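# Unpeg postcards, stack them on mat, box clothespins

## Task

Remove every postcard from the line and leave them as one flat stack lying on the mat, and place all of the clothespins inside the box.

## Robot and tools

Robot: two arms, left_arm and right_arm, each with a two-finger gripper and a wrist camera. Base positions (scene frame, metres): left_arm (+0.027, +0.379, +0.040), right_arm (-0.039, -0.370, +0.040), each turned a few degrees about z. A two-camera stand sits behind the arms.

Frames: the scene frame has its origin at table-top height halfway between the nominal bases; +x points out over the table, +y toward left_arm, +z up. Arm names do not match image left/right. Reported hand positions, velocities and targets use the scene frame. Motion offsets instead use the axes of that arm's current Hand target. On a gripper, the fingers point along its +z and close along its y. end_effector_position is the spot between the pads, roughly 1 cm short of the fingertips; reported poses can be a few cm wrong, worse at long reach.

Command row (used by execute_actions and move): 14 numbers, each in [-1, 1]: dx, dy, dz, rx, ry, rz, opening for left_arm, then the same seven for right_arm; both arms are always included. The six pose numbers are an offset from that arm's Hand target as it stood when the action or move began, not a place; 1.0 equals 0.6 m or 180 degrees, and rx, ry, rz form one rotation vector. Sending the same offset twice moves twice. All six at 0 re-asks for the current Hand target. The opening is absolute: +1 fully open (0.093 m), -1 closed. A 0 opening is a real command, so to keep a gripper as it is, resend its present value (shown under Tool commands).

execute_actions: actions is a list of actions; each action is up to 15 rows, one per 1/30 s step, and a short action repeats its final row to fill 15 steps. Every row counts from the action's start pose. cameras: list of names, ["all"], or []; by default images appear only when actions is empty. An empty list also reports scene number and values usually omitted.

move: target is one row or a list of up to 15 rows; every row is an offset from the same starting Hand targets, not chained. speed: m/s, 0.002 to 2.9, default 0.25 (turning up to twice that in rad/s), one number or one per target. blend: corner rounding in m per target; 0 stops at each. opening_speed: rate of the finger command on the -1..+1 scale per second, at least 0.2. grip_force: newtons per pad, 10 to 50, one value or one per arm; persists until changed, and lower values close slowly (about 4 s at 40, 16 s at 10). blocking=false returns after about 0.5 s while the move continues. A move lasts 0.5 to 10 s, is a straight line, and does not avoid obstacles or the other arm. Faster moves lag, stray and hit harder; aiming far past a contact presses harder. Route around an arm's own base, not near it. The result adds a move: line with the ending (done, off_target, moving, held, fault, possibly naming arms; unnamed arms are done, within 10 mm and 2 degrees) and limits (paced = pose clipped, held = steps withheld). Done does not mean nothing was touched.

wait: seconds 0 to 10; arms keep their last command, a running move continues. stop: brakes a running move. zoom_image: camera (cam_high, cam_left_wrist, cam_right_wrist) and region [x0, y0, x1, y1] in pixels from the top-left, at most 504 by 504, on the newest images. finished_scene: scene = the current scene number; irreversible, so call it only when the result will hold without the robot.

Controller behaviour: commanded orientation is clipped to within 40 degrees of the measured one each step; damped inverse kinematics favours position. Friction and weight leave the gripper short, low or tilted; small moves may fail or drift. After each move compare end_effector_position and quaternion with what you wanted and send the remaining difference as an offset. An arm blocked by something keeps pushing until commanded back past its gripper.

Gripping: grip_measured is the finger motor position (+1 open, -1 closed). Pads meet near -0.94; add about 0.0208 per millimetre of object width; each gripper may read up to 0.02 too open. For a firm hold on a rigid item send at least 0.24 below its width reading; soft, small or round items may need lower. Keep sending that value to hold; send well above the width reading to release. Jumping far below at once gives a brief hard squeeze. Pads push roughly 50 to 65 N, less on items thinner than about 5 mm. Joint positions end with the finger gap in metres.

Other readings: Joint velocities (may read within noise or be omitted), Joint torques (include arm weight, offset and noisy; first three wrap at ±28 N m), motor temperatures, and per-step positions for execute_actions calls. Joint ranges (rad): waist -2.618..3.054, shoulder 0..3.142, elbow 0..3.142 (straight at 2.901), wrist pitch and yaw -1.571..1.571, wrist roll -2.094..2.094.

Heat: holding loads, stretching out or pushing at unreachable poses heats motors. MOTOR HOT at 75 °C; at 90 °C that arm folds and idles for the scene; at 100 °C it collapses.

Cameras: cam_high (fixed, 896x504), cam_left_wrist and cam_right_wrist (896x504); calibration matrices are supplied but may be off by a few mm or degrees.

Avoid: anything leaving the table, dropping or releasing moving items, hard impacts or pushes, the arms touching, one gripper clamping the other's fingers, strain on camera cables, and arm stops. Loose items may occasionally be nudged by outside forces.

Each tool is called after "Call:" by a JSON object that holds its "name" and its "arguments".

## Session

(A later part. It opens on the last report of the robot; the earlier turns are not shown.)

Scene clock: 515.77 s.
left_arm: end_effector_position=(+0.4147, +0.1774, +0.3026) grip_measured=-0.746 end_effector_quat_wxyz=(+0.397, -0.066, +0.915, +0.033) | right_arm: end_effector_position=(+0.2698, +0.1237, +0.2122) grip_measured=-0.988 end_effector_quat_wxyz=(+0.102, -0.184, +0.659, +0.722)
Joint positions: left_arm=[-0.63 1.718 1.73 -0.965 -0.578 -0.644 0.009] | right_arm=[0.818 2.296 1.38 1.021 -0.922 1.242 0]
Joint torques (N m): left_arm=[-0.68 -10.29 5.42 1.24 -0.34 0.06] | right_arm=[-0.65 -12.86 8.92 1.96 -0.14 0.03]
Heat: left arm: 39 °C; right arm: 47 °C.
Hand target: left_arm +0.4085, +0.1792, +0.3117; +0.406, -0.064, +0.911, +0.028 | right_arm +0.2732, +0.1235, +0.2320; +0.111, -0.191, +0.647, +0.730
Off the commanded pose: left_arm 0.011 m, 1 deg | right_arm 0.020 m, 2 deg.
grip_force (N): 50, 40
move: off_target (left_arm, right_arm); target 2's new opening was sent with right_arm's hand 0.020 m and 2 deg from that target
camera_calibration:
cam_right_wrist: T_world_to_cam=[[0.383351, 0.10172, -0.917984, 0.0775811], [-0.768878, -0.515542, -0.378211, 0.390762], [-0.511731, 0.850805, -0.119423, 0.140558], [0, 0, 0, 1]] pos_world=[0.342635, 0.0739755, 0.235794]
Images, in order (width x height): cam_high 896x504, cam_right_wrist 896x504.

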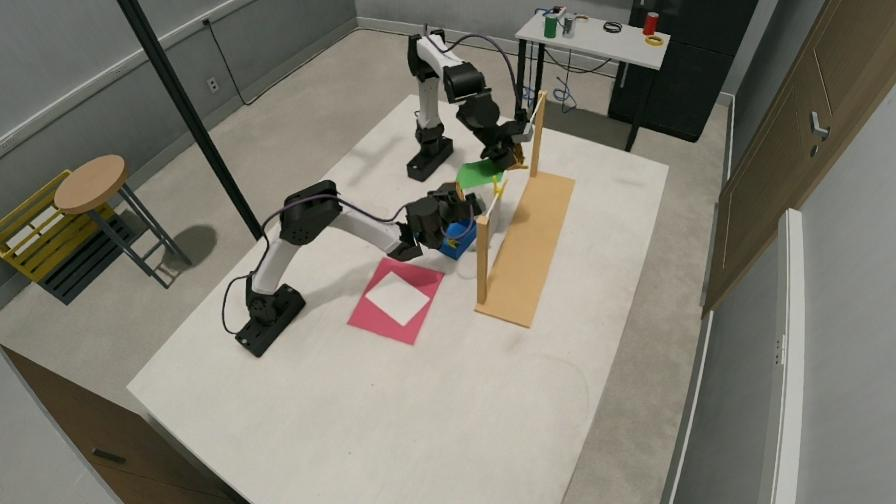

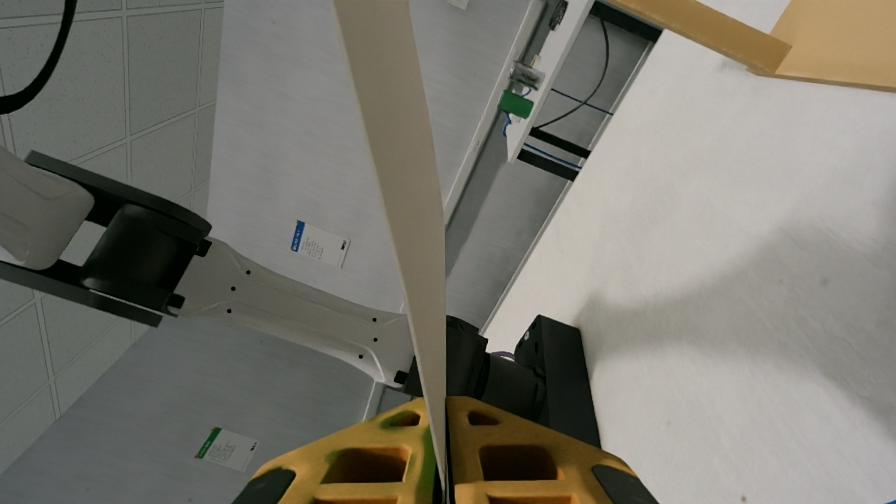

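Call:
{"name": "move", "arguments": {"target": [[0,0,0,0,0,0,-0.4,0,0,0,0,0,0,-1],[0,0,-0.15,0,0,0,-0.4,0,0,0,0,0,0,-1],[-0.037,0.168,-0.179,0.214,0.014,0.082,0.6,-0.0207,-0.0513,-0.0089,0,0,-0.095,-1],[-0.039,0.104,-0.037,0.428,0.028,0.164,0.6,-0.0413,-0.1025,-0.0178,0,0,-0.19,-1]], "speed": [0.15,0.15,0.17,0.17], "cameras": ["all"]}}

Scene clock: 552.73 s.
left_arm: end_effector_position=(+0.3962, +0.2404, +0.3358) grip_measured=+0.598 end_effector_quat_wxyz=(+0.294, +0.408, +0.742, -0.443) | right_arm: end_effector_position=(+0.3123, +0.1255, +0.1783) grip_measured=-0.988 end_effector_quat_wxyz=(+0.296, -0.365, +0.578, +0.667)
Joint positions: left_arm=[0.097 1.924 2.012 -1.561 1.119 0.98 0.074] | right_arm=[0.758 2.483 1.571 1.033 -0.995 0.691 0]
Joint torques (N m): left_arm=[0.44 -7.65 8.53 0.25 0.7 0.19] | right_arm=[-1.42 -11.08 9.4 2.1 -0.07 -0.26]
Heat: left arm: 39 °C; right arm: 52 °C.
Hand target: left_arm +0.3990, +0.2409, +0.3437; +0.300, +0.416, +0.733, -0.447 | right_arm +0.3222, +0.1236, +0.1861; +0.320, -0.373, +0.562, +0.665
Off the commanded pose: left_arm 0.009 m, 2 deg | right_arm 0.013 m, 3 deg.
joint sent to its limit (left arm) — joint 4 (wrist pitch), lower limit. The joint targets still meet the commanded pose.
grip_force (N): 50, 40
move: off_target (right_arm); target 3's new opening was sent with left_arm's hand 0.012 m and 2 deg from that target
camera_calibration:
cam_left_wrist: T_world_to_cam=[[-0.877074, -0.257001, 0.405823, 0.2737], [-0.45986, 0.693383, -0.554752, 0.242083], [-0.138819, -0.67318, -0.726332, 0.546529], [0, 0, 0, 1]] pos_world=[0.427248, 0.270397, 0.420184]
cam_right_wrist: T_world_to_cam=[[0.813816, 0.148846, -0.561736, -0.173886], [-0.448932, -0.45277, -0.770363, 0.373606], [-0.369003, 0.879116, -0.30165, 0.141101], [0, 0, 0, 1]] pos_world=[0.361302, 0.0709953, 0.232697]

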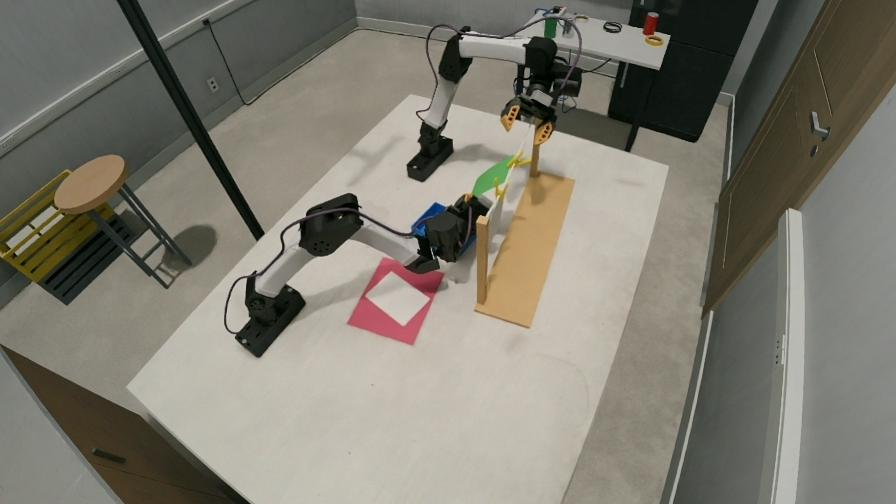

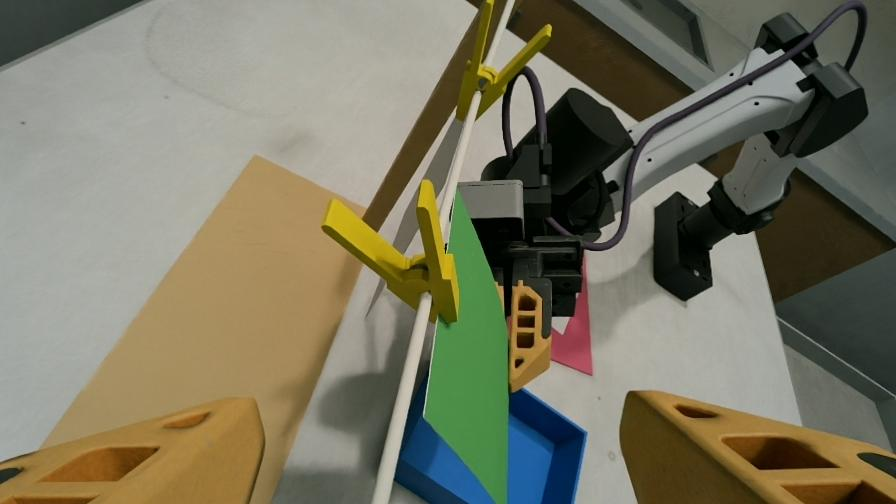

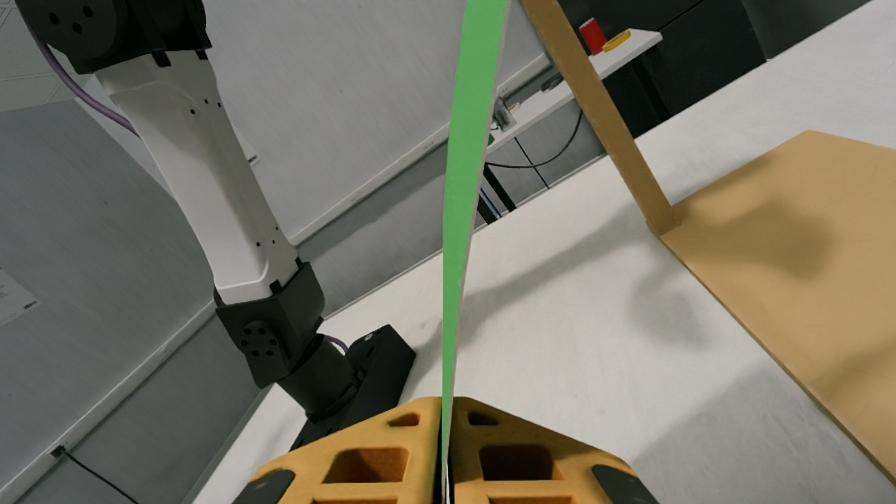

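Call:
{"name": "move", "arguments": {"target": [-0.017,0.014,0.079,0,0,0,0.6,-0.022,-0.0175,-0.003,0,0,-0.04,-1], "speed": 0.1, "cameras": ["cam_left_wrist"]}}

Scene clock: 575.70 s.
left_arm: end_effector_position=(+0.4123, +0.1980, +0.3312) grip_measured=+0.598 end_effector_quat_wxyz=(+0.298, +0.413, +0.734, -0.451) | right_arm: end_effector_position=(+0.3271, +0.1258, +0.1872) grip_measured=-0.988 end_effector_quat_wxyz=(+0.343, -0.403, +0.546, +0.649)
Joint positions: left_arm=[-0.014 1.924 1.967 -1.307 1.118 0.757 0.074] | right_arm=[0.739 2.511 1.651 1.009 -1.016 0.574 0]
Joint torques (N m): left_arm=[-0.32 -8.65 5.55 0.83 0.47 0.03] | right_arm=[-1.54 -11.33 9.68 1.86 -0.04 -0.25]
Motor temperatures (°C): left_arm=[23 39 37 31 24 25 23] | right_arm=[23 57 43 41 24 25 24]
Heat: left arm: 39 °C; right arm: 57 °C.
Hand target: left_arm +0.4145, +0.1967, +0.3288; +0.300, +0.415, +0.733, -0.447 | right_arm +0.3381, +0.1234, +0.1919; +0.362, -0.408, +0.537, +0.644
Off the commanded pose: left_arm 0.004 m, 1 deg | right_arm 0.012 m, 2 deg.
grip_force (N): 50, 40
move: off_target (right_arm)
camera_calibration:
cam_left_wrist: T_world_to_cam=[[-0.884434, -0.235666, 0.402787, 0.278656], [-0.44426, 0.689423, -0.572127, 0.276488], [-0.14286, -0.684951, -0.714446, 0.516867], [0, 0, 0, 1]] pos_world=[0.443126, 0.229081, 0.415221]
Images, in order (width x height): cam_left_wrist 896x504.

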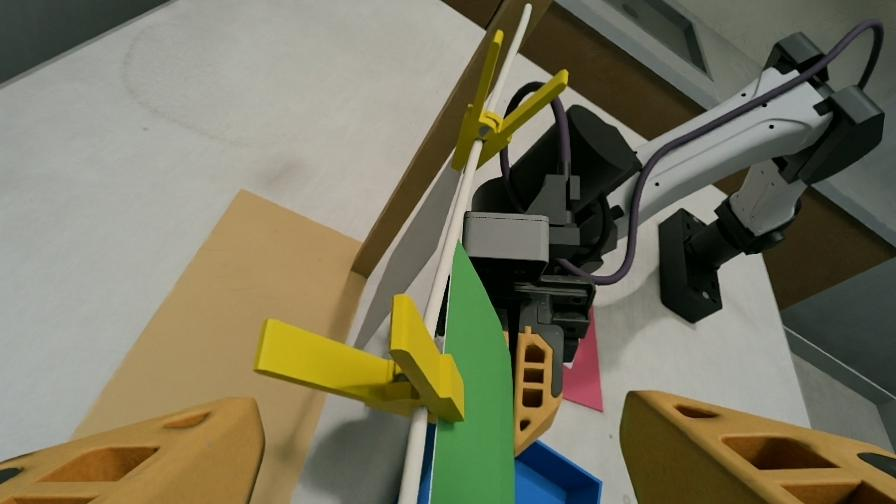

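Call:
{"name": "move", "arguments": {"target": [[-0.0072,0.0397,0.005,0,0,-0.06,0.6,0,0,0,0,0,0,-1],[-0.0072,0.0397,0.051,0,0,-0.06,0.6,0,0,0,0,0,0,-1]], "speed": 0.08, "cameras": ["cam_left_wrist"]}}

Scene clock: 593.73 s.
left_arm: end_effector_position=(+0.4392, +0.1734, +0.3052) grip_measured=+0.598 end_effector_quat_wxyz=(+0.246, +0.340, +0.771, -0.479) | right_arm: end_effector_position=(+0.3271, +0.1258, +0.1872) grip_measured=-0.988 end_effector_quat_wxyz=(+0.343, -0.404, +0.546, +0.649)
Joint positions: left_arm=[-0.069 2.011 1.978 -1.153 1.1 0.462 0.074] | right_arm=[0.739 2.511 1.651 1.008 -1.016 0.574 0]
Joint torques (N m): left_arm=[-0.1 -10.84 5.79 0.94 0.43 0.04] | right_arm=[-1.48 -11.36 9.69 1.86 -0.04 -0.25]
Motor temperatures (°C): left_arm=[23 39 37 32 24 25 23] | right_arm=[23 58 43 41 24 25 24]
Heat: left arm: 39 °C; right arm: 58 °C.
Hand target: left_arm +0.4395, +0.1736, +0.3099; +0.257, +0.345, +0.769, -0.473 | right_arm +0.3381, +0.1234, +0.1919; +0.362, -0.408, +0.537, +0.644
Off the commanded pose: left_arm 0.005 m, 2 deg | right_arm 0.012 m, 2 deg.
grip_force (N): 50, 40
move: off_target (right_arm)
camera_calibration:
cam_left_wrist: T_world_to_cam=[[-0.773913, -0.293261, 0.561299, 0.220208], [-0.593162, 0.646157, -0.48025, 0.335392], [-0.221848, -0.704613, -0.674021, 0.511082], [0, 0, 0, 1]] pos_world=[0.482746, 0.207978, 0.38195]
Images, in order (width x height): cam_left_wrist 896x504.

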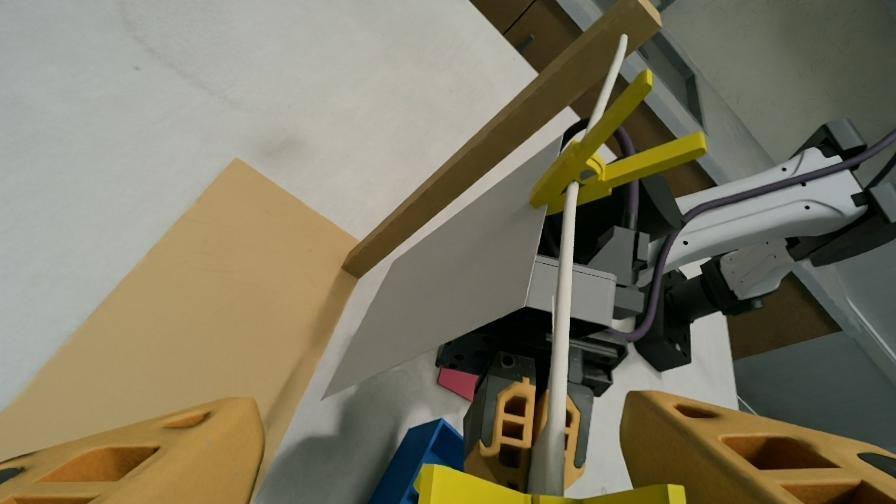

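Call:
{"name": "move", "arguments": {"target": [[0,-0.0228,-0.0317,0,0,0,0.6,0,0,0,0,0,0,-1],[-0.0217,-0.0228,-0.0317,0,0,0,0.6,0,0,0,0,0,0,-1]], "speed": 0.08, "cameras": ["cam_left_wrist"]}}

Scene clock: 611.67 s.
left_arm: end_effector_position=(+0.4339, +0.1838, +0.3272) grip_measured=+0.598 end_effector_quat_wxyz=(+0.249, +0.339, +0.773, -0.475) | right_arm: end_effector_position=(+0.3271, +0.1258, +0.1872) grip_measured=-0.988 end_effector_quat_wxyz=(+0.343, -0.404, +0.546, +0.649)
Joint positions: left_arm=[-0.047 2.011 2.075 -1.276 1.1 0.499 0.074] | right_arm=[0.739 2.511 1.651 1.008 -1.016 0.574 0]
Joint torques (N m): left_arm=[-0.12 -8.76 9.13 0.69 0.51 0.07] | right_arm=[-1.5 -11.36 9.69 1.87 -0.04 -0.25]
Motor temperatures (°C): left_arm=[23 39 36 32 24 25 23] | right_arm=[23 59 44 41 24 25 24]
Heat: left arm: 39 °C; right arm: 59 °C.
Hand target: left_arm +0.4358, +0.1827, +0.3348; +0.257, +0.345, +0.769, -0.473 | right_arm +0.3381, +0.1234, +0.1919; +0.362, -0.408, +0.537, +0.644
Off the commanded pose: left_arm 0.008 m, 1 deg | right_arm 0.012 m, 2 deg.
grip_force (N): 50, 40
move: off_target (right_arm)
camera_calibration:
cam_left_wrist: T_world_to_cam=[[-0.775749, -0.301562, 0.554323, 0.211382], [-0.594248, 0.644663, -0.480914, 0.337034], [-0.212326, -0.702474, -0.679299, 0.529302], [0, 0, 0, 1]] pos_world=[0.476646, 0.218293, 0.404465]
Images, in order (width x height): cam_left_wrist 896x504.

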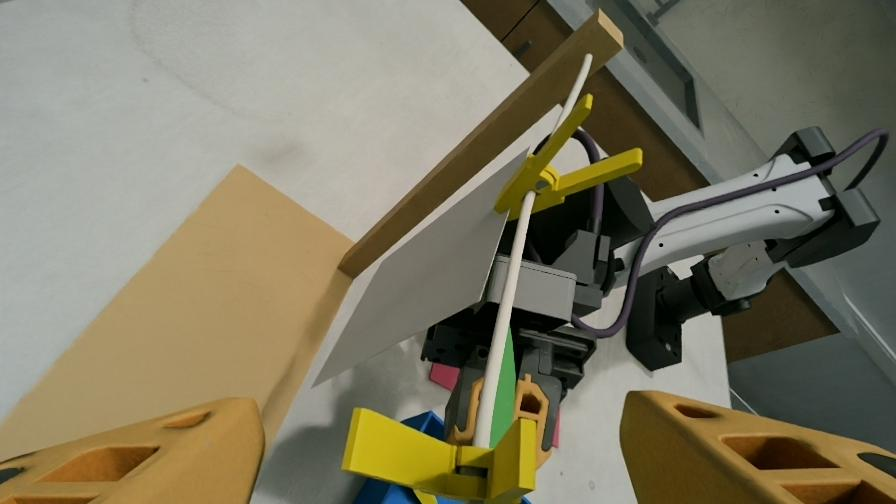

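Call:
{"name": "move", "arguments": {"target": [[0.008,0,0.003,0,0,0,0.6,0,0,0,0,0,0,-1],[0.008,0,0.003,0,0,0,-1,0,0,0,0,0,0,-1]], "speed": 0.06, "opening_speed": 0.6, "cameras": ["cam_left_wrist","cam_right_wrist"]}}

Scene clock: 620.33 s.
left_arm: end_effector_position=(+0.4339, +0.1838, +0.3272) grip_measured=-0.757 end_effector_quat_wxyz=(+0.249, +0.339, +0.773, -0.475) | right_arm: end_effector_position=(+0.3309, +0.1230, +0.1871) grip_measured=-0.988 end_effector_quat_wxyz=(+0.346, -0.401, +0.548, +0.648)
Joint positions: left_arm=[-0.047 2.011 2.075 -1.276 1.1 0.499 0.009] | right_arm=[0.732 2.511 1.651 1.008 -1.016 0.574 0]
Joint torques (N m): left_arm=[-0.35 -10.37 5.35 0.89 0.52 0.09] | right_arm=[-0.77 -11.33 9.7 1.87 -0.04 -0.24]
Motor temperatures (°C): left_arm=[23 39 36 32 24 25 23] | right_arm=[23 60 44 41 24 25 24]
Heat: left arm: 39 °C; right arm: 60 °C.
Hand target: left_arm +0.4329, +0.1824, +0.3306; +0.257, +0.345, +0.769, -0.473 | right_arm +0.3382, +0.1234, +0.1919; +0.362, -0.408, +0.537, +0.644
Off the commanded pose: left_arm 0.004 m, 1 deg | right_arm 0.009 m, 2 deg.
grip_force (N): 50, 40
move: done
camera_calibration:
cam_left_wrist: T_world_to_cam=[[-0.775749, -0.301562, 0.554323, 0.211382], [-0.594248, 0.644663, -0.480914, 0.337034], [-0.212326, -0.702474, -0.679299, 0.529302], [0, 0, 0, 1]] pos_world=[0.476646, 0.218293, 0.404465]
cam_right_wrist: T_world_to_cam=[[0.885166, 0.153115, -0.43936, -0.230744], [-0.343684, -0.421355, -0.83925, 0.361874], [-0.313628, 0.893877, -0.320346, 0.136269], [0, 0, 0, 1]] pos_world=[0.371355, 0.0659997, 0.245976]
Images, in order (width x height): cam_left_wrist 896x504, cam_right_wrist 896x504.

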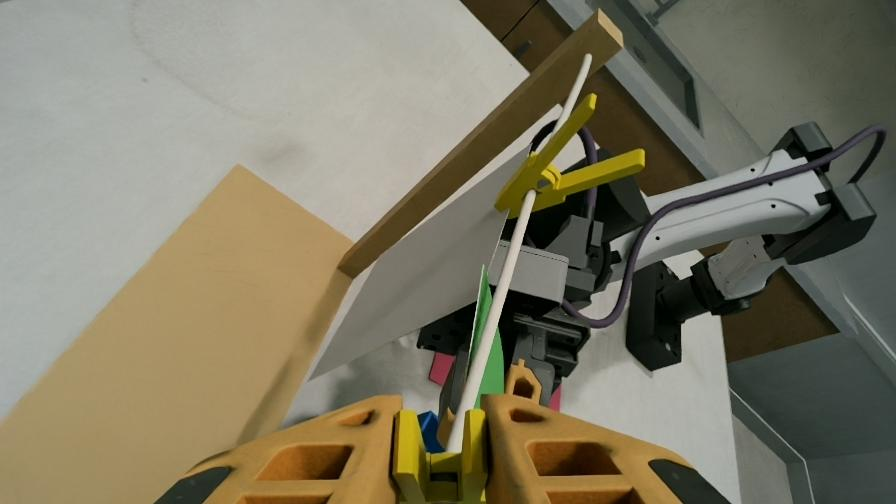

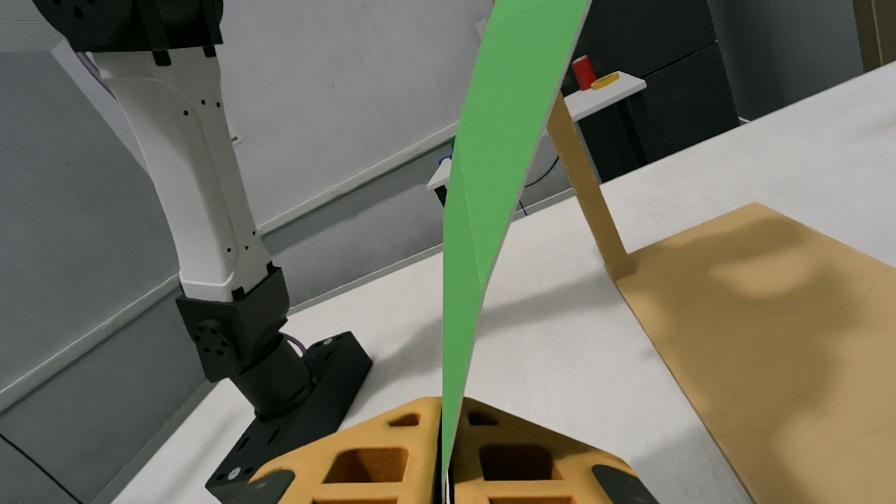

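Call:
{"name": "move", "arguments": {"target": [0,0,0,0,0,0,-1,0.075,0.012,0,0,0,0,-1], "speed": 0.07, "cameras": ["cam_left_wrist","cam_right_wrist"]}}

Scene clock: 626.73 s.
left_arm: end_effector_position=(+0.4339, +0.1838, +0.3272) grip_measured=-0.771 end_effector_quat_wxyz=(+0.249, +0.339, +0.773, -0.475) | right_arm: end_effector_position=(+0.3160, +0.1223, +0.1589) grip_measured=-0.988 end_effector_quat_wxyz=(+0.355, -0.404, +0.542, +0.646)
Joint positions: left_arm=[-0.047 2.011 2.075 -1.276 1.1 0.499 0.008] | right_arm=[0.75 2.549 1.576 1.133 -0.994 0.562 0]
Joint torques (N m): left_arm=[-0.29 -10.35 5.27 0.92 0.49 0.08] | right_arm=[0.42 -11.36 5.91 2.03 0.05 -0.22]
Motor temperatures (°C): left_arm=[23 39 36 31 24 25 23] | right_arm=[23 60 44 41 24 25 24]
Heat: left arm: 39 °C; right arm: 60 °C.
Hand target: left_arm +0.4329, +0.1824, +0.3306; +0.257, +0.345, +0.769, -0.473 | right_arm +0.3135, +0.1235, +0.1536; +0.362, -0.408, +0.537, +0.644
Off the commanded pose: left_arm 0.004 m, 1 deg | right_arm 0.006 m, 1 deg.
grip_force (N): 50, 40
move: done
camera_calibration:
cam_left_wrist: T_world_to_cam=[[-0.775749, -0.301562, 0.554323, 0.211382], [-0.594248, 0.644663, -0.480914, 0.337034], [-0.212326, -0.702474, -0.679299, 0.529302], [0, 0, 0, 1]] pos_world=[0.476646, 0.218293, 0.404465]
cam_right_wrist: T_world_to_cam=[[0.893838, 0.154182, -0.421048, -0.235595], [-0.329924, -0.409759, -0.85044, 0.32877], [-0.303651, 0.899069, -0.31539, 0.118613], [0, 0, 0, 1]] pos_world=[0.35507, 0.0644004, 0.217812]
Images, in order (width x height): cam_left_wrist 896x504, cam_right_wrist 896x504.

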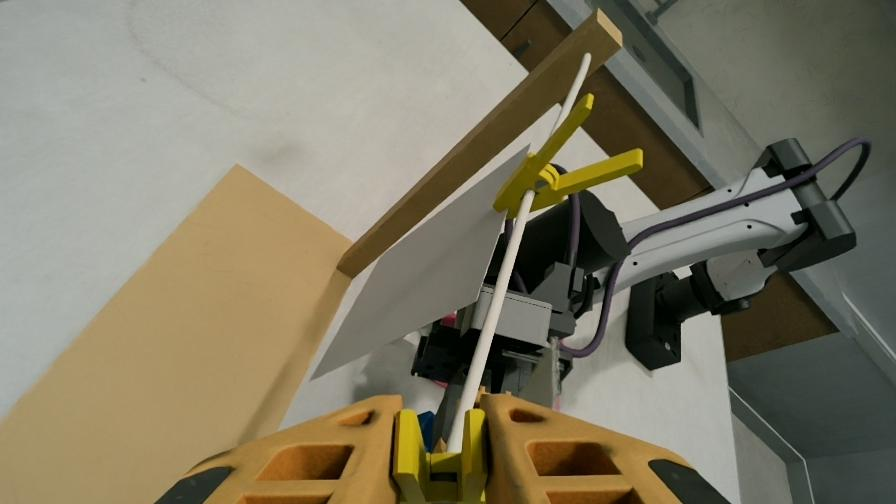

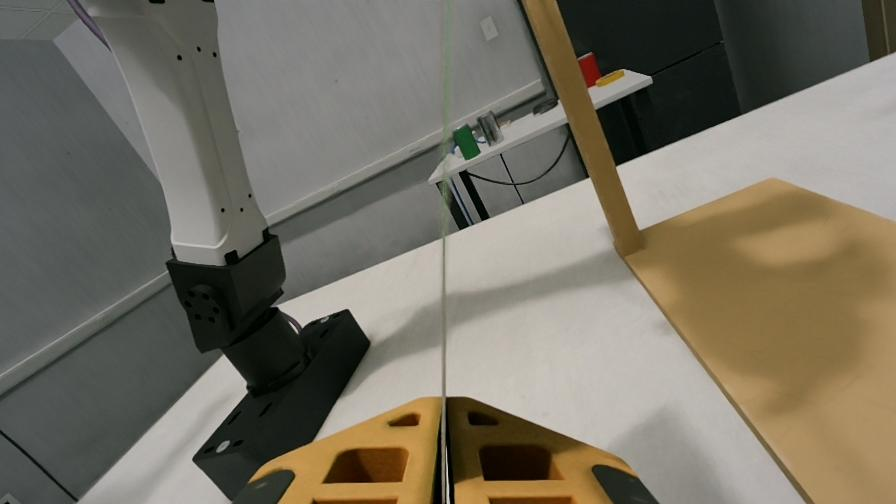

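Call:
{"name": "move", "arguments": {"target": [[-0.11,0,0,0,0,0,-1,0.0745,0.0848,0.0118,0,0,0,-1],[-0.124,-0.0825,-0.0367,-0.1985,-0.0512,-0.0243,-1,-0.0275,0.1825,-0.2288,-0.023,0.063,-0.18,-1],[0.0447,-0.3377,0.012,-0.397,-0.1024,-0.0486,-1,0.0027,0.1413,-0.473,-0.0764,0.2095,-0.5997,-1]], "speed": [0.08,0.2,0.3], "cameras": ["all"]}}

Scene clock: 666.70 s.
left_arm: end_effector_position=(+0.2581, +0.1213, +0.4121) grip_measured=-0.771 end_effector_quat_wxyz=(+0.476, +0.009, +0.879, +0.003) | right_arm: end_effector_position=(+0.2716, -0.1728, +0.1483) grip_measured=-0.988 end_effector_quat_wxyz=(-0.603, +0.787, -0.126, +0.035)
Joint positions: left_arm=[-1.171 1.638 2.048 -1.506 -0.909 -0.975 0.008] | right_arm=[0.178 1.652 0.633 0.343 -1.126 -2.096 0]
Joint torques (N m): left_arm=[-0.32 -4.88 8.02 0.91 -0.67 -0.08] | right_arm=[0.76 -8.02 7.68 1.4 -0.4 -0.07]
Motor temperatures (°C): left_arm=[23 40 35 32 24 25 24] | right_arm=[23 57 41 42 24 26 24]
Heat: left arm: 40 °C; right arm: 57 °C.
Hand target: left_arm +0.2598, +0.1201, +0.4197; +0.487, +0.000, +0.874, -0.001 | right_arm +0.2747, -0.1701, +0.1603; -0.514, +0.858, -0.001, +0.000
Off the commanded pose: left_arm 0.008 m, 2 deg | right_arm 0.013 m, 20 deg.
elbow stopped short (left arm): the move would have taken joint 3 (elbow) straighter than the controller allows.
joint sent to its limit (right arm) — joint 6 (wrist roll), lower limit. The joint targets are off in orientation, not in position.
grip_force (N): 50, 40
move: off_target (right_arm)
camera_calibration:
cam_left_wrist: T_world_to_cam=[[-0.0347738, -0.999049, -0.0263134, 0.141763], [-0.844338, 0.0434548, -0.534046, 0.472974], [0.534682, 0.0036466, -0.845046, 0.295528], [0, 0, 0, 1]] pos_world=[0.246267, 0.119998, 0.506055]
cam_right_wrist: T_world_to_cam=[[0.162119, 0.23024, 0.959535, -0.147783], [0.779127, -0.626587, 0.0187112, -0.283317], [0.60554, 0.744566, -0.280968, 0.0883023], [0, 0, 0, 1]] pos_world=[0.191228, -0.209244, 0.171914]

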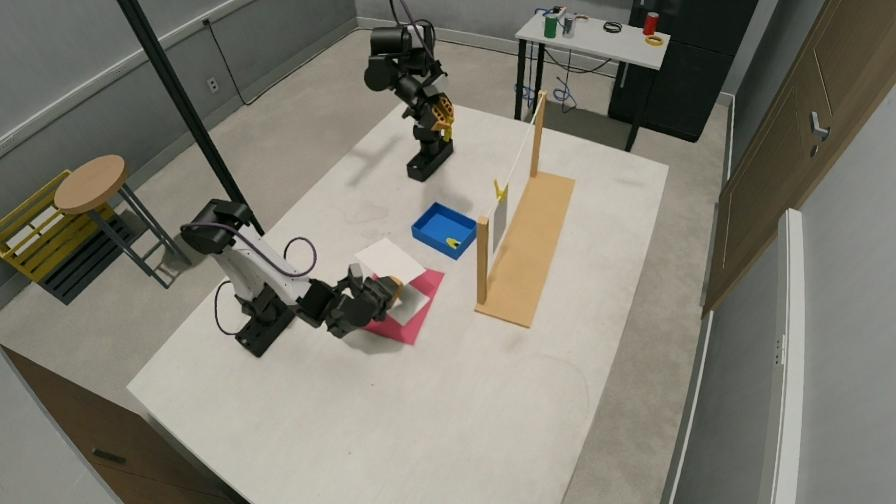

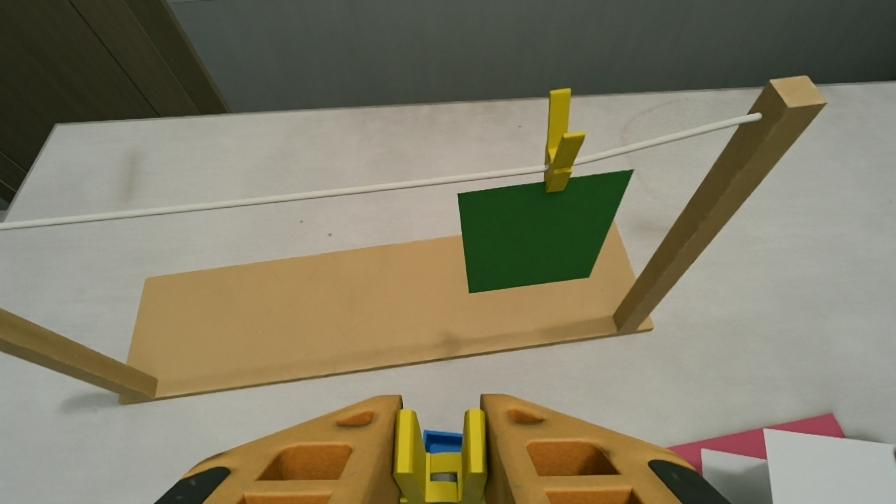

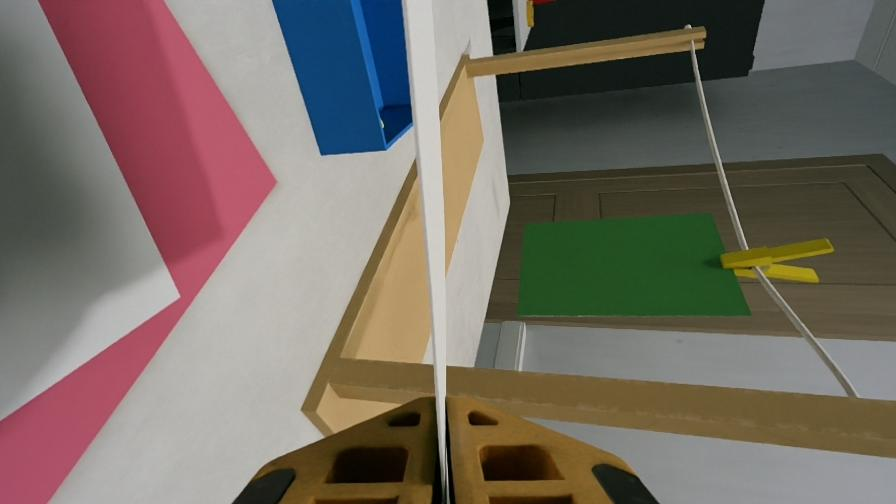

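Call:
{"name": "move", "arguments": {"target": [[0.323,-0.0258,0.1113,0,0,0,-1,-0.0118,0.167,0.0588,0,0,0,-1],[0.4865,-0.0608,0.2753,0,0,0,-1,-0.0118,0.176,0.0635,0,0,0,-1],[0.4865,-0.0608,0.2753,0,0,0,0.3,-0.0118,0.176,0.0635,0,0,0,0.1],[0.3025,-0.0608,0.161,0,0,0,0.3,-0.0438,0.216,-0.0835,0,0,0,0.1]], "speed": [0.17,0.12,0.1,0.12], "opening_speed": 0.5, "cameras": ["all"]}}

Scene clock: 693.23 s.
left_arm: end_effector_position=(+0.2429, +0.0864, +0.1941) grip_measured=+0.298 end_effector_quat_wxyz=(+0.478, +0.018, +0.878, +0.023) | right_arm: end_effector_position=(+0.2464, -0.2726, +0.0697) grip_measured=+0.098 end_effector_quat_wxyz=(+0.693, -0.706, +0.095, -0.111)
Joint positions: left_arm=[-1.262 1.635 1.148 -0.757 -0.96 -1.109 0.06] | right_arm=[-0.224 2.246 0.418 1.328 -1.538 -2.096 0.05]
Joint torques (N m): left_arm=[0.53 -9.2 9.01 0.69 -0.53 -0.02] | right_arm=[-0.84 -5.6 2.55 1.49 -0.47 -0.06]
Motor temperatures (°C): left_arm=[23 38 35 31 24 25 24] | right_arm=[23 52 40 40 24 25 24]
Heat: left arm: 38 °C; right arm: 52 °C.
Hand target: left_arm +0.2464, +0.0833, +0.2146; +0.487, +0.000, +0.874, -0.001 | right_arm +0.2483, -0.2755, +0.0698; +0.513, -0.858, +0.001, +0.000
Off the commanded pose: left_arm 0.021 m, 4 deg | right_arm 0.003 m, 32 deg.
joint sent to its limit (right arm) — joint 6 (wrist roll), lower limit. The joint targets are off in orientation, not in position.
grip_force (N): 50, 40
move: off_target (left_arm, right_arm); target 3's new opening was sent with right_arm's hand 0.003 m and 21 deg from that target
camera_calibration:
cam_left_wrist: T_world_to_cam=[[-0.0318946, -0.99707, -0.0695343, 0.108168], [-0.842423, 0.0642559, -0.534971, 0.343217], [0.537872, 0.0415146, -0.842004, 0.114949], [0, 0, 0, 1]] pos_world=[0.230756, 0.0810253, 0.28792]
cam_right_wrist: T_world_to_cam=[[-0.0152596, 0.0127119, 0.999803, -0.0636636], [0.738335, -0.674142, 0.0198402, -0.327813], [0.674262, 0.738492, 0.000901502, 0.117535], [0, 0, 0, 1]] pos_world=[0.161815, -0.306982, 0.070049]

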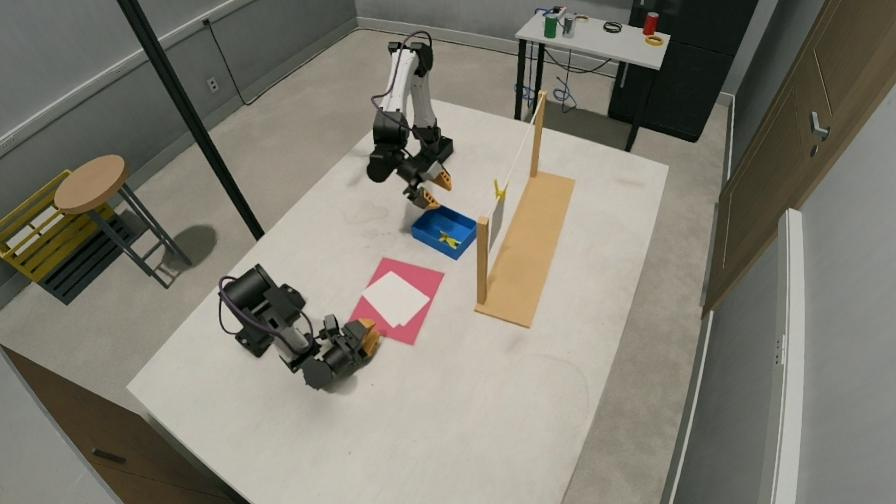

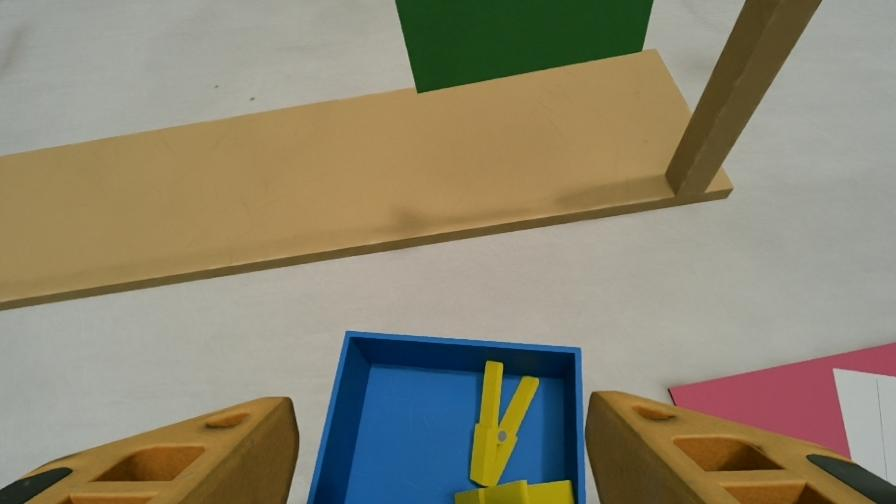

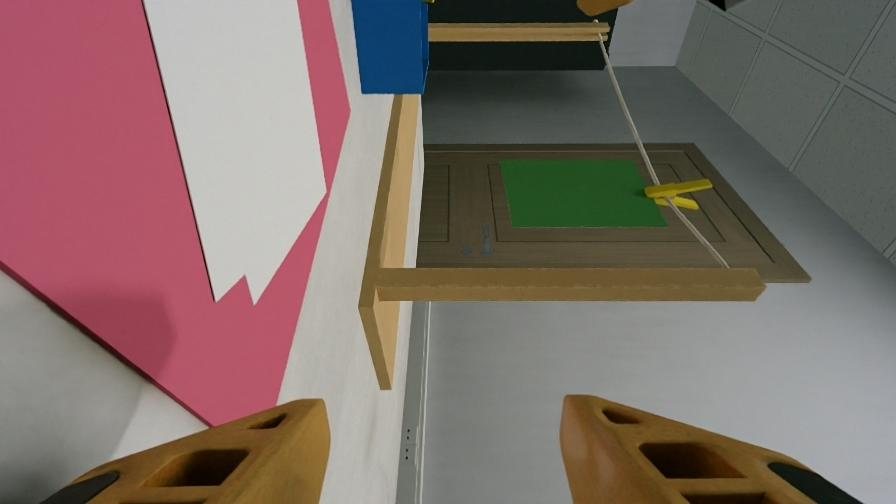

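Call:
{"name": "move", "arguments": {"target": [[-0.2443,-0.0672,0.0125,-0.0383,-0.1761,-0.0103,0,0.0362,-0.269,-0.1335,0.2518,0.0075,0.5177,1],[-0.2443,-0.0672,0.0125,-0.0383,-0.1761,-0.0103,0,0.0278,-0.4258,0.191,0.0058,-0.2181,0.8298,1]], "speed": 0.3, "blend": [0.03,0], "cameras": ["all"]}}

Scene clock: 729.77 s.
left_arm: end_effector_position=(+0.3269, +0.0422, +0.3399) grip_measured=+0.002 end_effector_quat_wxyz=(+0.704, -0.037, +0.708, +0.042) | right_arm: end_effector_position=(+0.2648, -0.0568, +0.2386) grip_measured=+1.000 end_effector_quat_wxyz=(+0.118, -0.181, +0.686, +0.694)
Joint positions: left_arm=[-1.152 1.737 1.207 0.511 -1.324 -0.01 0.045] | right_arm=[0.466 1.831 0.865 0.942 -1.233 1.121 0.093]
Joint torques (N m): left_arm=[0.65 -6.69 6.23 1.64 -0.08 0.05] | right_arm=[0.51 -6.71 7.41 1.96 -0.13 0.04]
Motor temperatures (°C): left_arm=[23 37 38 31 24 25 23] | right_arm=[23 47 38 38 24 25 24]
Heat: left arm: 38 °C; right arm: 47 °C.
Hand target: left_arm +0.3299, +0.0431, +0.3354; +0.706, -0.043, +0.706, +0.043 | right_arm +0.2653, -0.0537, +0.2407; +0.119, -0.186, +0.682, +0.697
Off the commanded pose: left_arm 0.006 m, 1 deg | right_arm 0.004 m, 1 deg.
grip_force (N): 50, 40
move: done
camera_calibration:
cam_left_wrist: T_world_to_cam=[[0.0995865, -0.994594, -0.0294078, 0.0200745], [-0.420514, -0.0152826, -0.907157, 0.486848], [0.901804, 0.102707, -0.419762, -0.070697], [0, 0, 0, 1]] pos_world=[0.266482, 0.0346673, 0.412562]
cam_right_wrist: T_world_to_cam=[[0.406892, 0.0211215, -0.913232, 0.110097], [-0.782835, -0.507142, -0.360523, 0.303775], [-0.470753, 0.861604, -0.189817, 0.301374], [0, 0, 0, 1]] pos_world=[0.334881, -0.107934, 0.267268]

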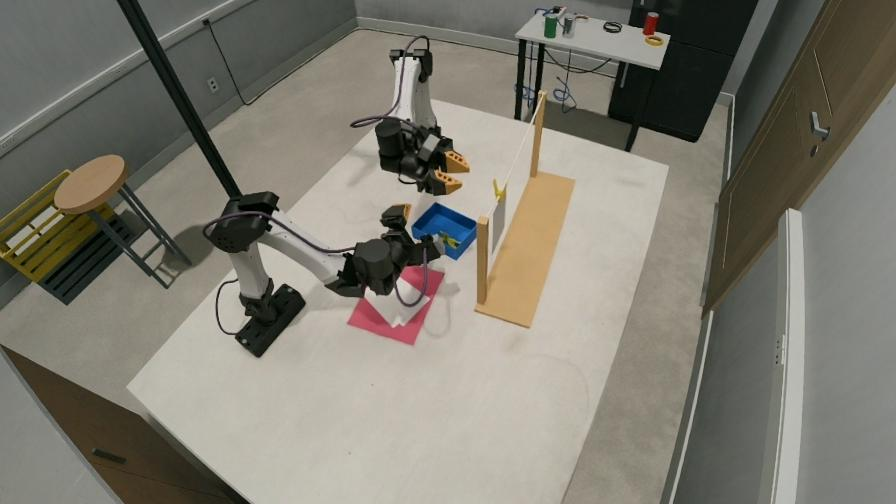

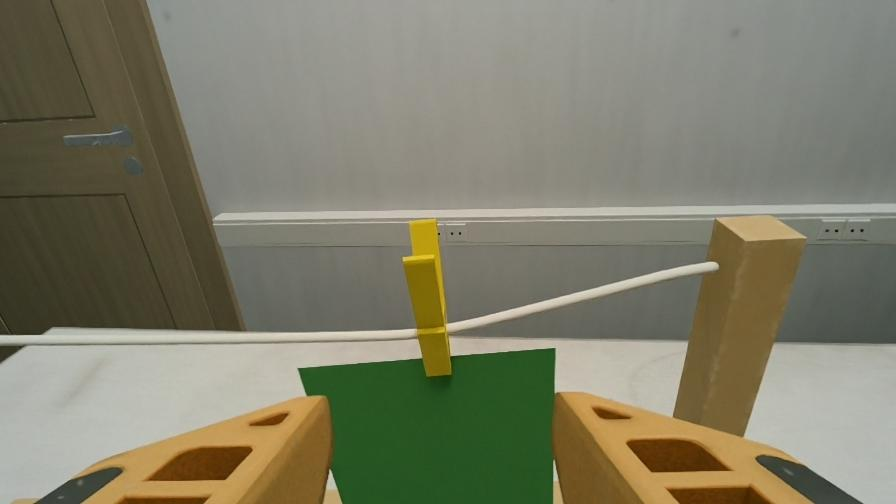

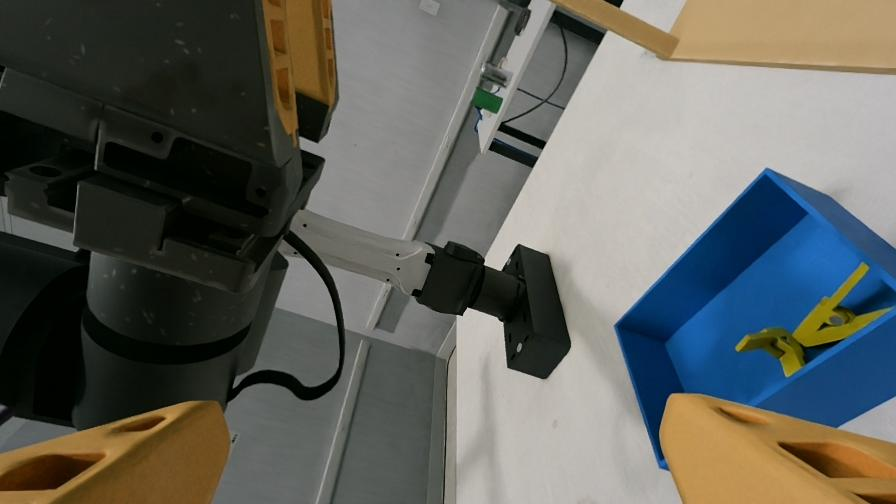

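Call:
{"name": "move", "arguments": {"target": [0.035,0.012,0.2047,0,0,0,0,0,0,0,0,0,0,1], "speed": 0.12, "cameras": ["cam_left_wrist"]}}

Scene clock: 743.90 s.
left_arm: end_effector_position=(+0.4464, +0.0720, +0.3019) grip_measured=+0.002 end_effector_quat_wxyz=(+0.695, -0.032, +0.715, +0.063) | right_arm: end_effector_position=(+0.2648, -0.0568, +0.2389) grip_measured=+1.000 end_effector_quat_wxyz=(+0.119, -0.181, +0.686, +0.694)
Joint positions: left_arm=[-0.855 1.906 1.289 0.566 -1.05 0.001 0.045] | right_arm=[0.466 1.831 0.865 0.944 -1.233 1.123 0.093]
Joint torques (N m): left_arm=[0.13 -7.99 9.99 1.8 0.06 0.04] | right_arm=[0.55 -6.65 7.42 1.98 -0.14 0.04]
Heat: left arm: 37 °C; right arm: 46 °C.
Hand target: left_arm +0.4509, +0.0653, +0.3141; +0.706, -0.043, +0.706, +0.044 | right_arm +0.2653, -0.0537, +0.2407; +0.119, -0.186, +0.682, +0.697
Off the commanded pose: left_arm 0.015 m, 3 deg | right_arm 0.004 m, 1 deg.
grip_force (N): 50, 40
move: off_target (left_arm)
camera_calibration:
cam_left_wrist: T_world_to_cam=[[0.121437, -0.99038, -0.0663318, 0.0379042], [-0.443397, 0.00566331, -0.896307, 0.508355], [0.888061, 0.138256, -0.438444, -0.188286], [0, 0, 0, 1]] pos_world=[0.388009, 0.0606923, 0.375603]
Images, in order (width x height): cam_left_wrist 896x504.

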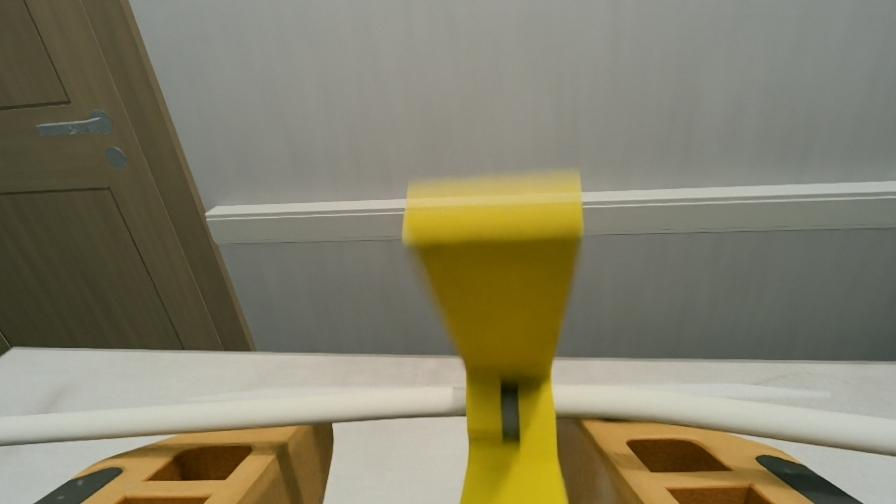

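Call:
{"name": "move", "arguments": {"target": [-0.035,-0.012,-0.12,0,0,0,0,0,0,0,0,0,0,1], "speed": 0.12, "cameras": ["cam_left_wrist"]}}

Scene clock: 747.73 s.
left_arm: end_effector_position=(+0.3855, +0.0405, +0.3173) grip_measured=+0.002 end_effector_quat_wxyz=(+0.699, -0.025, +0.712, +0.054) | right_arm: end_effector_position=(+0.2648, -0.0568, +0.2389) grip_measured=+1.000 end_effector_quat_wxyz=(+0.119, -0.181, +0.686, +0.694)
Joint positions: left_arm=[-1.018 1.853 1.273 0.535 -1.191 0.001 0.045] | right_arm=[0.466 1.831 0.865 0.944 -1.233 1.123 0.093]
Joint torques (N m): left_arm=[-0.17 -12.46 6.16 1.53 -0.16 -0.01] | right_arm=[0.54 -6.65 7.43 1.97 -0.13 0.03]
Heat: left arm: 38 °C; right arm: 46 °C.
Hand target: left_arm +0.3803, +0.0492, +0.3353; +0.706, -0.043, +0.706, +0.043 | right_arm +0.2653, -0.0537, +0.2407; +0.119, -0.186, +0.682, +0.697
Off the commanded pose: left_arm 0.021 m, 3 deg | right_arm 0.004 m, 1 deg.
grip_force (N): 50, 40
move: off_target (left_arm)
camera_calibration:
cam_left_wrist: T_world_to_cam=[[0.099972, -0.993004, -0.0628449, 0.022405], [-0.434558, 0.0132438, -0.900546, 0.49302], [0.895078, 0.117339, -0.430194, -0.127599], [0, 0, 0, 1]] pos_world=[0.326217, 0.0306912, 0.390503]
Images, in order (width x height): cam_left_wrist 896x504.

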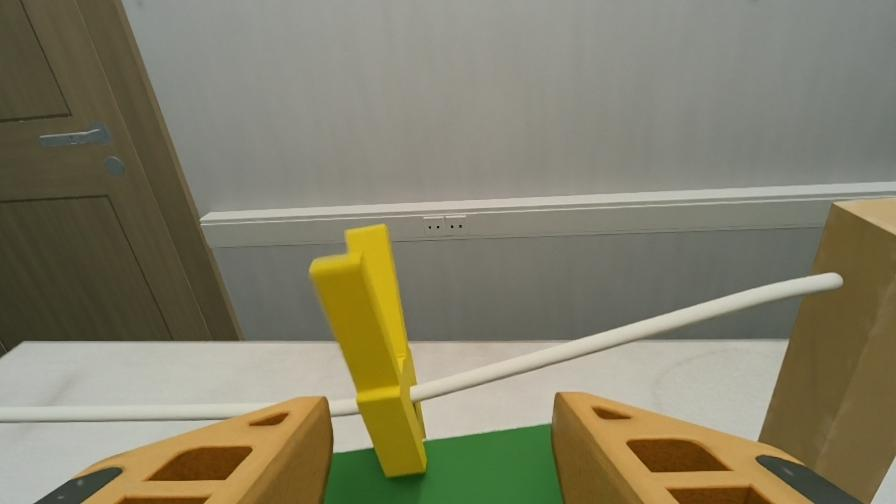

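Call:
{"name": "move", "arguments": {"target": [0.0222,0.0165,0.08,0,0,-0.055,0,0,0,0,0,0,0,1], "speed": 0.1, "cameras": ["cam_left_wrist"]}}

Scene clock: 756.60 s.
left_arm: end_effector_position=(+0.4218, +0.0646, +0.3193) grip_measured=+0.002 end_effector_quat_wxyz=(+0.703, -0.094, +0.705, -0.005) | right_arm: end_effector_position=(+0.2648, -0.0568, +0.2389) grip_measured=+1.000 end_effector_quat_wxyz=(+0.119, -0.181, +0.686, +0.694)
Joint positions: left_arm=[-0.912 1.853 1.273 0.553 -1.098 -0.163 0.045] | right_arm=[0.466 1.831 0.865 0.944 -1.233 1.123 0.093]
Joint torques (N m): left_arm=[0.95 -7.97 7.45 1.75 0.07 -0.11] | right_arm=[0.5 -6.64 7.43 1.98 -0.13 0.03]
Heat: left arm: 39 °C; right arm: 45 °C.
Hand target: left_arm +0.4267, +0.0649, +0.3220; +0.707, -0.104, +0.700, -0.018 | right_arm +0.2653, -0.0537, +0.2407; +0.119, -0.186, +0.682, +0.697
Off the commanded pose: left_arm 0.006 m, 2 deg | right_arm 0.004 m, 1 deg.
grip_force (N): 50, 40
move: done
camera_calibration:
cam_left_wrist: T_world_to_cam=[[0.113763, -0.98651, 0.117713, -0.0210282], [-0.410369, -0.154562, -0.898726, 0.510311], [0.904796, 0.0539363, -0.422416, -0.164487], [0, 0, 0, 1]] pos_world=[0.360636, 0.0670018, 0.391623]
Images, in order (width x height): cam_left_wrist 896x504.

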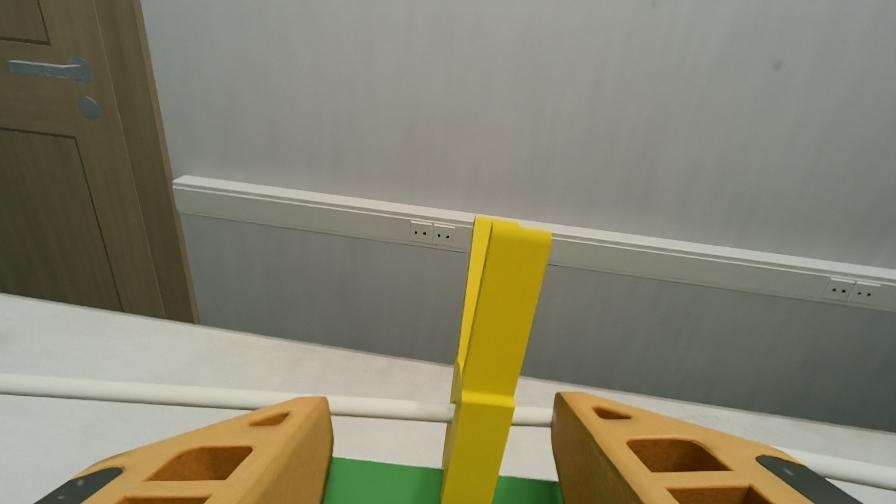

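Call:
{"name": "move", "arguments": {"target": [-0.025,-0.018,0,0,0,0.035,0,0,0,0,0,0,0,1], "speed": 0.08, "cameras": ["cam_left_wrist"]}}

Scene clock: 774.10 s.
left_arm: end_effector_position=(+0.4239, +0.0615, +0.3311) grip_measured=+0.002 end_effector_quat_wxyz=(+0.702, -0.060, +0.709, +0.029) | right_arm: end_effector_position=(+0.2648, -0.0568, +0.2389) grip_measured=+1.000 end_effector_quat_wxyz=(+0.119, -0.181, +0.686, +0.694)
Joint positions: left_arm=[-0.912 1.853 1.322 0.506 -1.098 -0.065 0.045] | right_arm=[0.466 1.831 0.865 0.944 -1.233 1.123 0.093]
Joint torques (N m): left_arm=[0.14 -7.45 10.06 1.58 -0.03 0.05] | right_arm=[0.5 -6.67 7.38 1.97 -0.13 0.04]
Motor temperatures (°C): left_arm=[23 38 36 36 24 25 23] | right_arm=[23 45 40 39 24 25 24]
Heat: left arm: 38 °C; right arm: 45 °C.
Hand target: left_arm +0.4277, +0.0569, +0.3385; +0.707, -0.065, +0.704, +0.021 | right_arm +0.2653, -0.0537, +0.2407; +0.119, -0.186, +0.682, +0.697
Off the commanded pose: left_arm 0.010 m, 1 deg | right_arm 0.004 m, 1 deg.
grip_force (N): 50, 40
move: done
camera_calibration:
cam_left_wrist: T_world_to_cam=[[0.113332, -0.993328, 0.0213498, 0.00667987], [-0.42074, -0.0674479, -0.904671, 0.522365], [0.900074, 0.0935456, -0.425577, -0.160587], [0, 0, 0, 1]] pos_world=[0.363563, 0.0568899, 0.404083]
Images, in order (width x height): cam_left_wrist 896x504.

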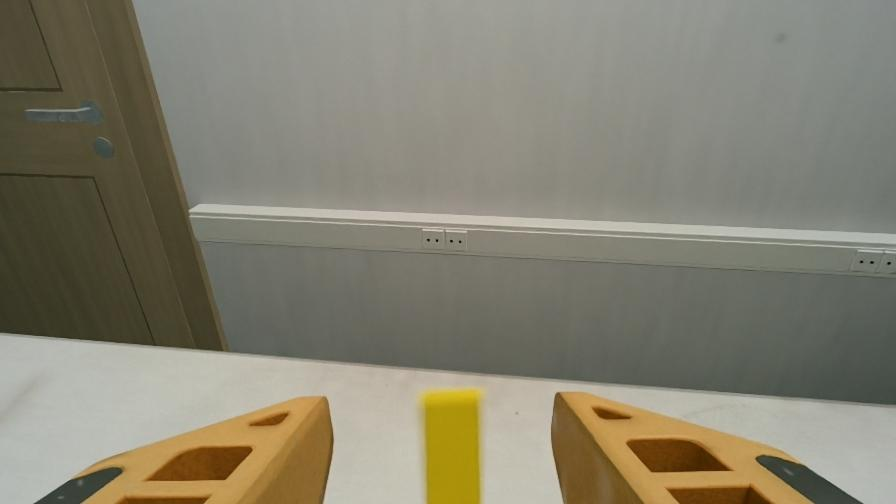

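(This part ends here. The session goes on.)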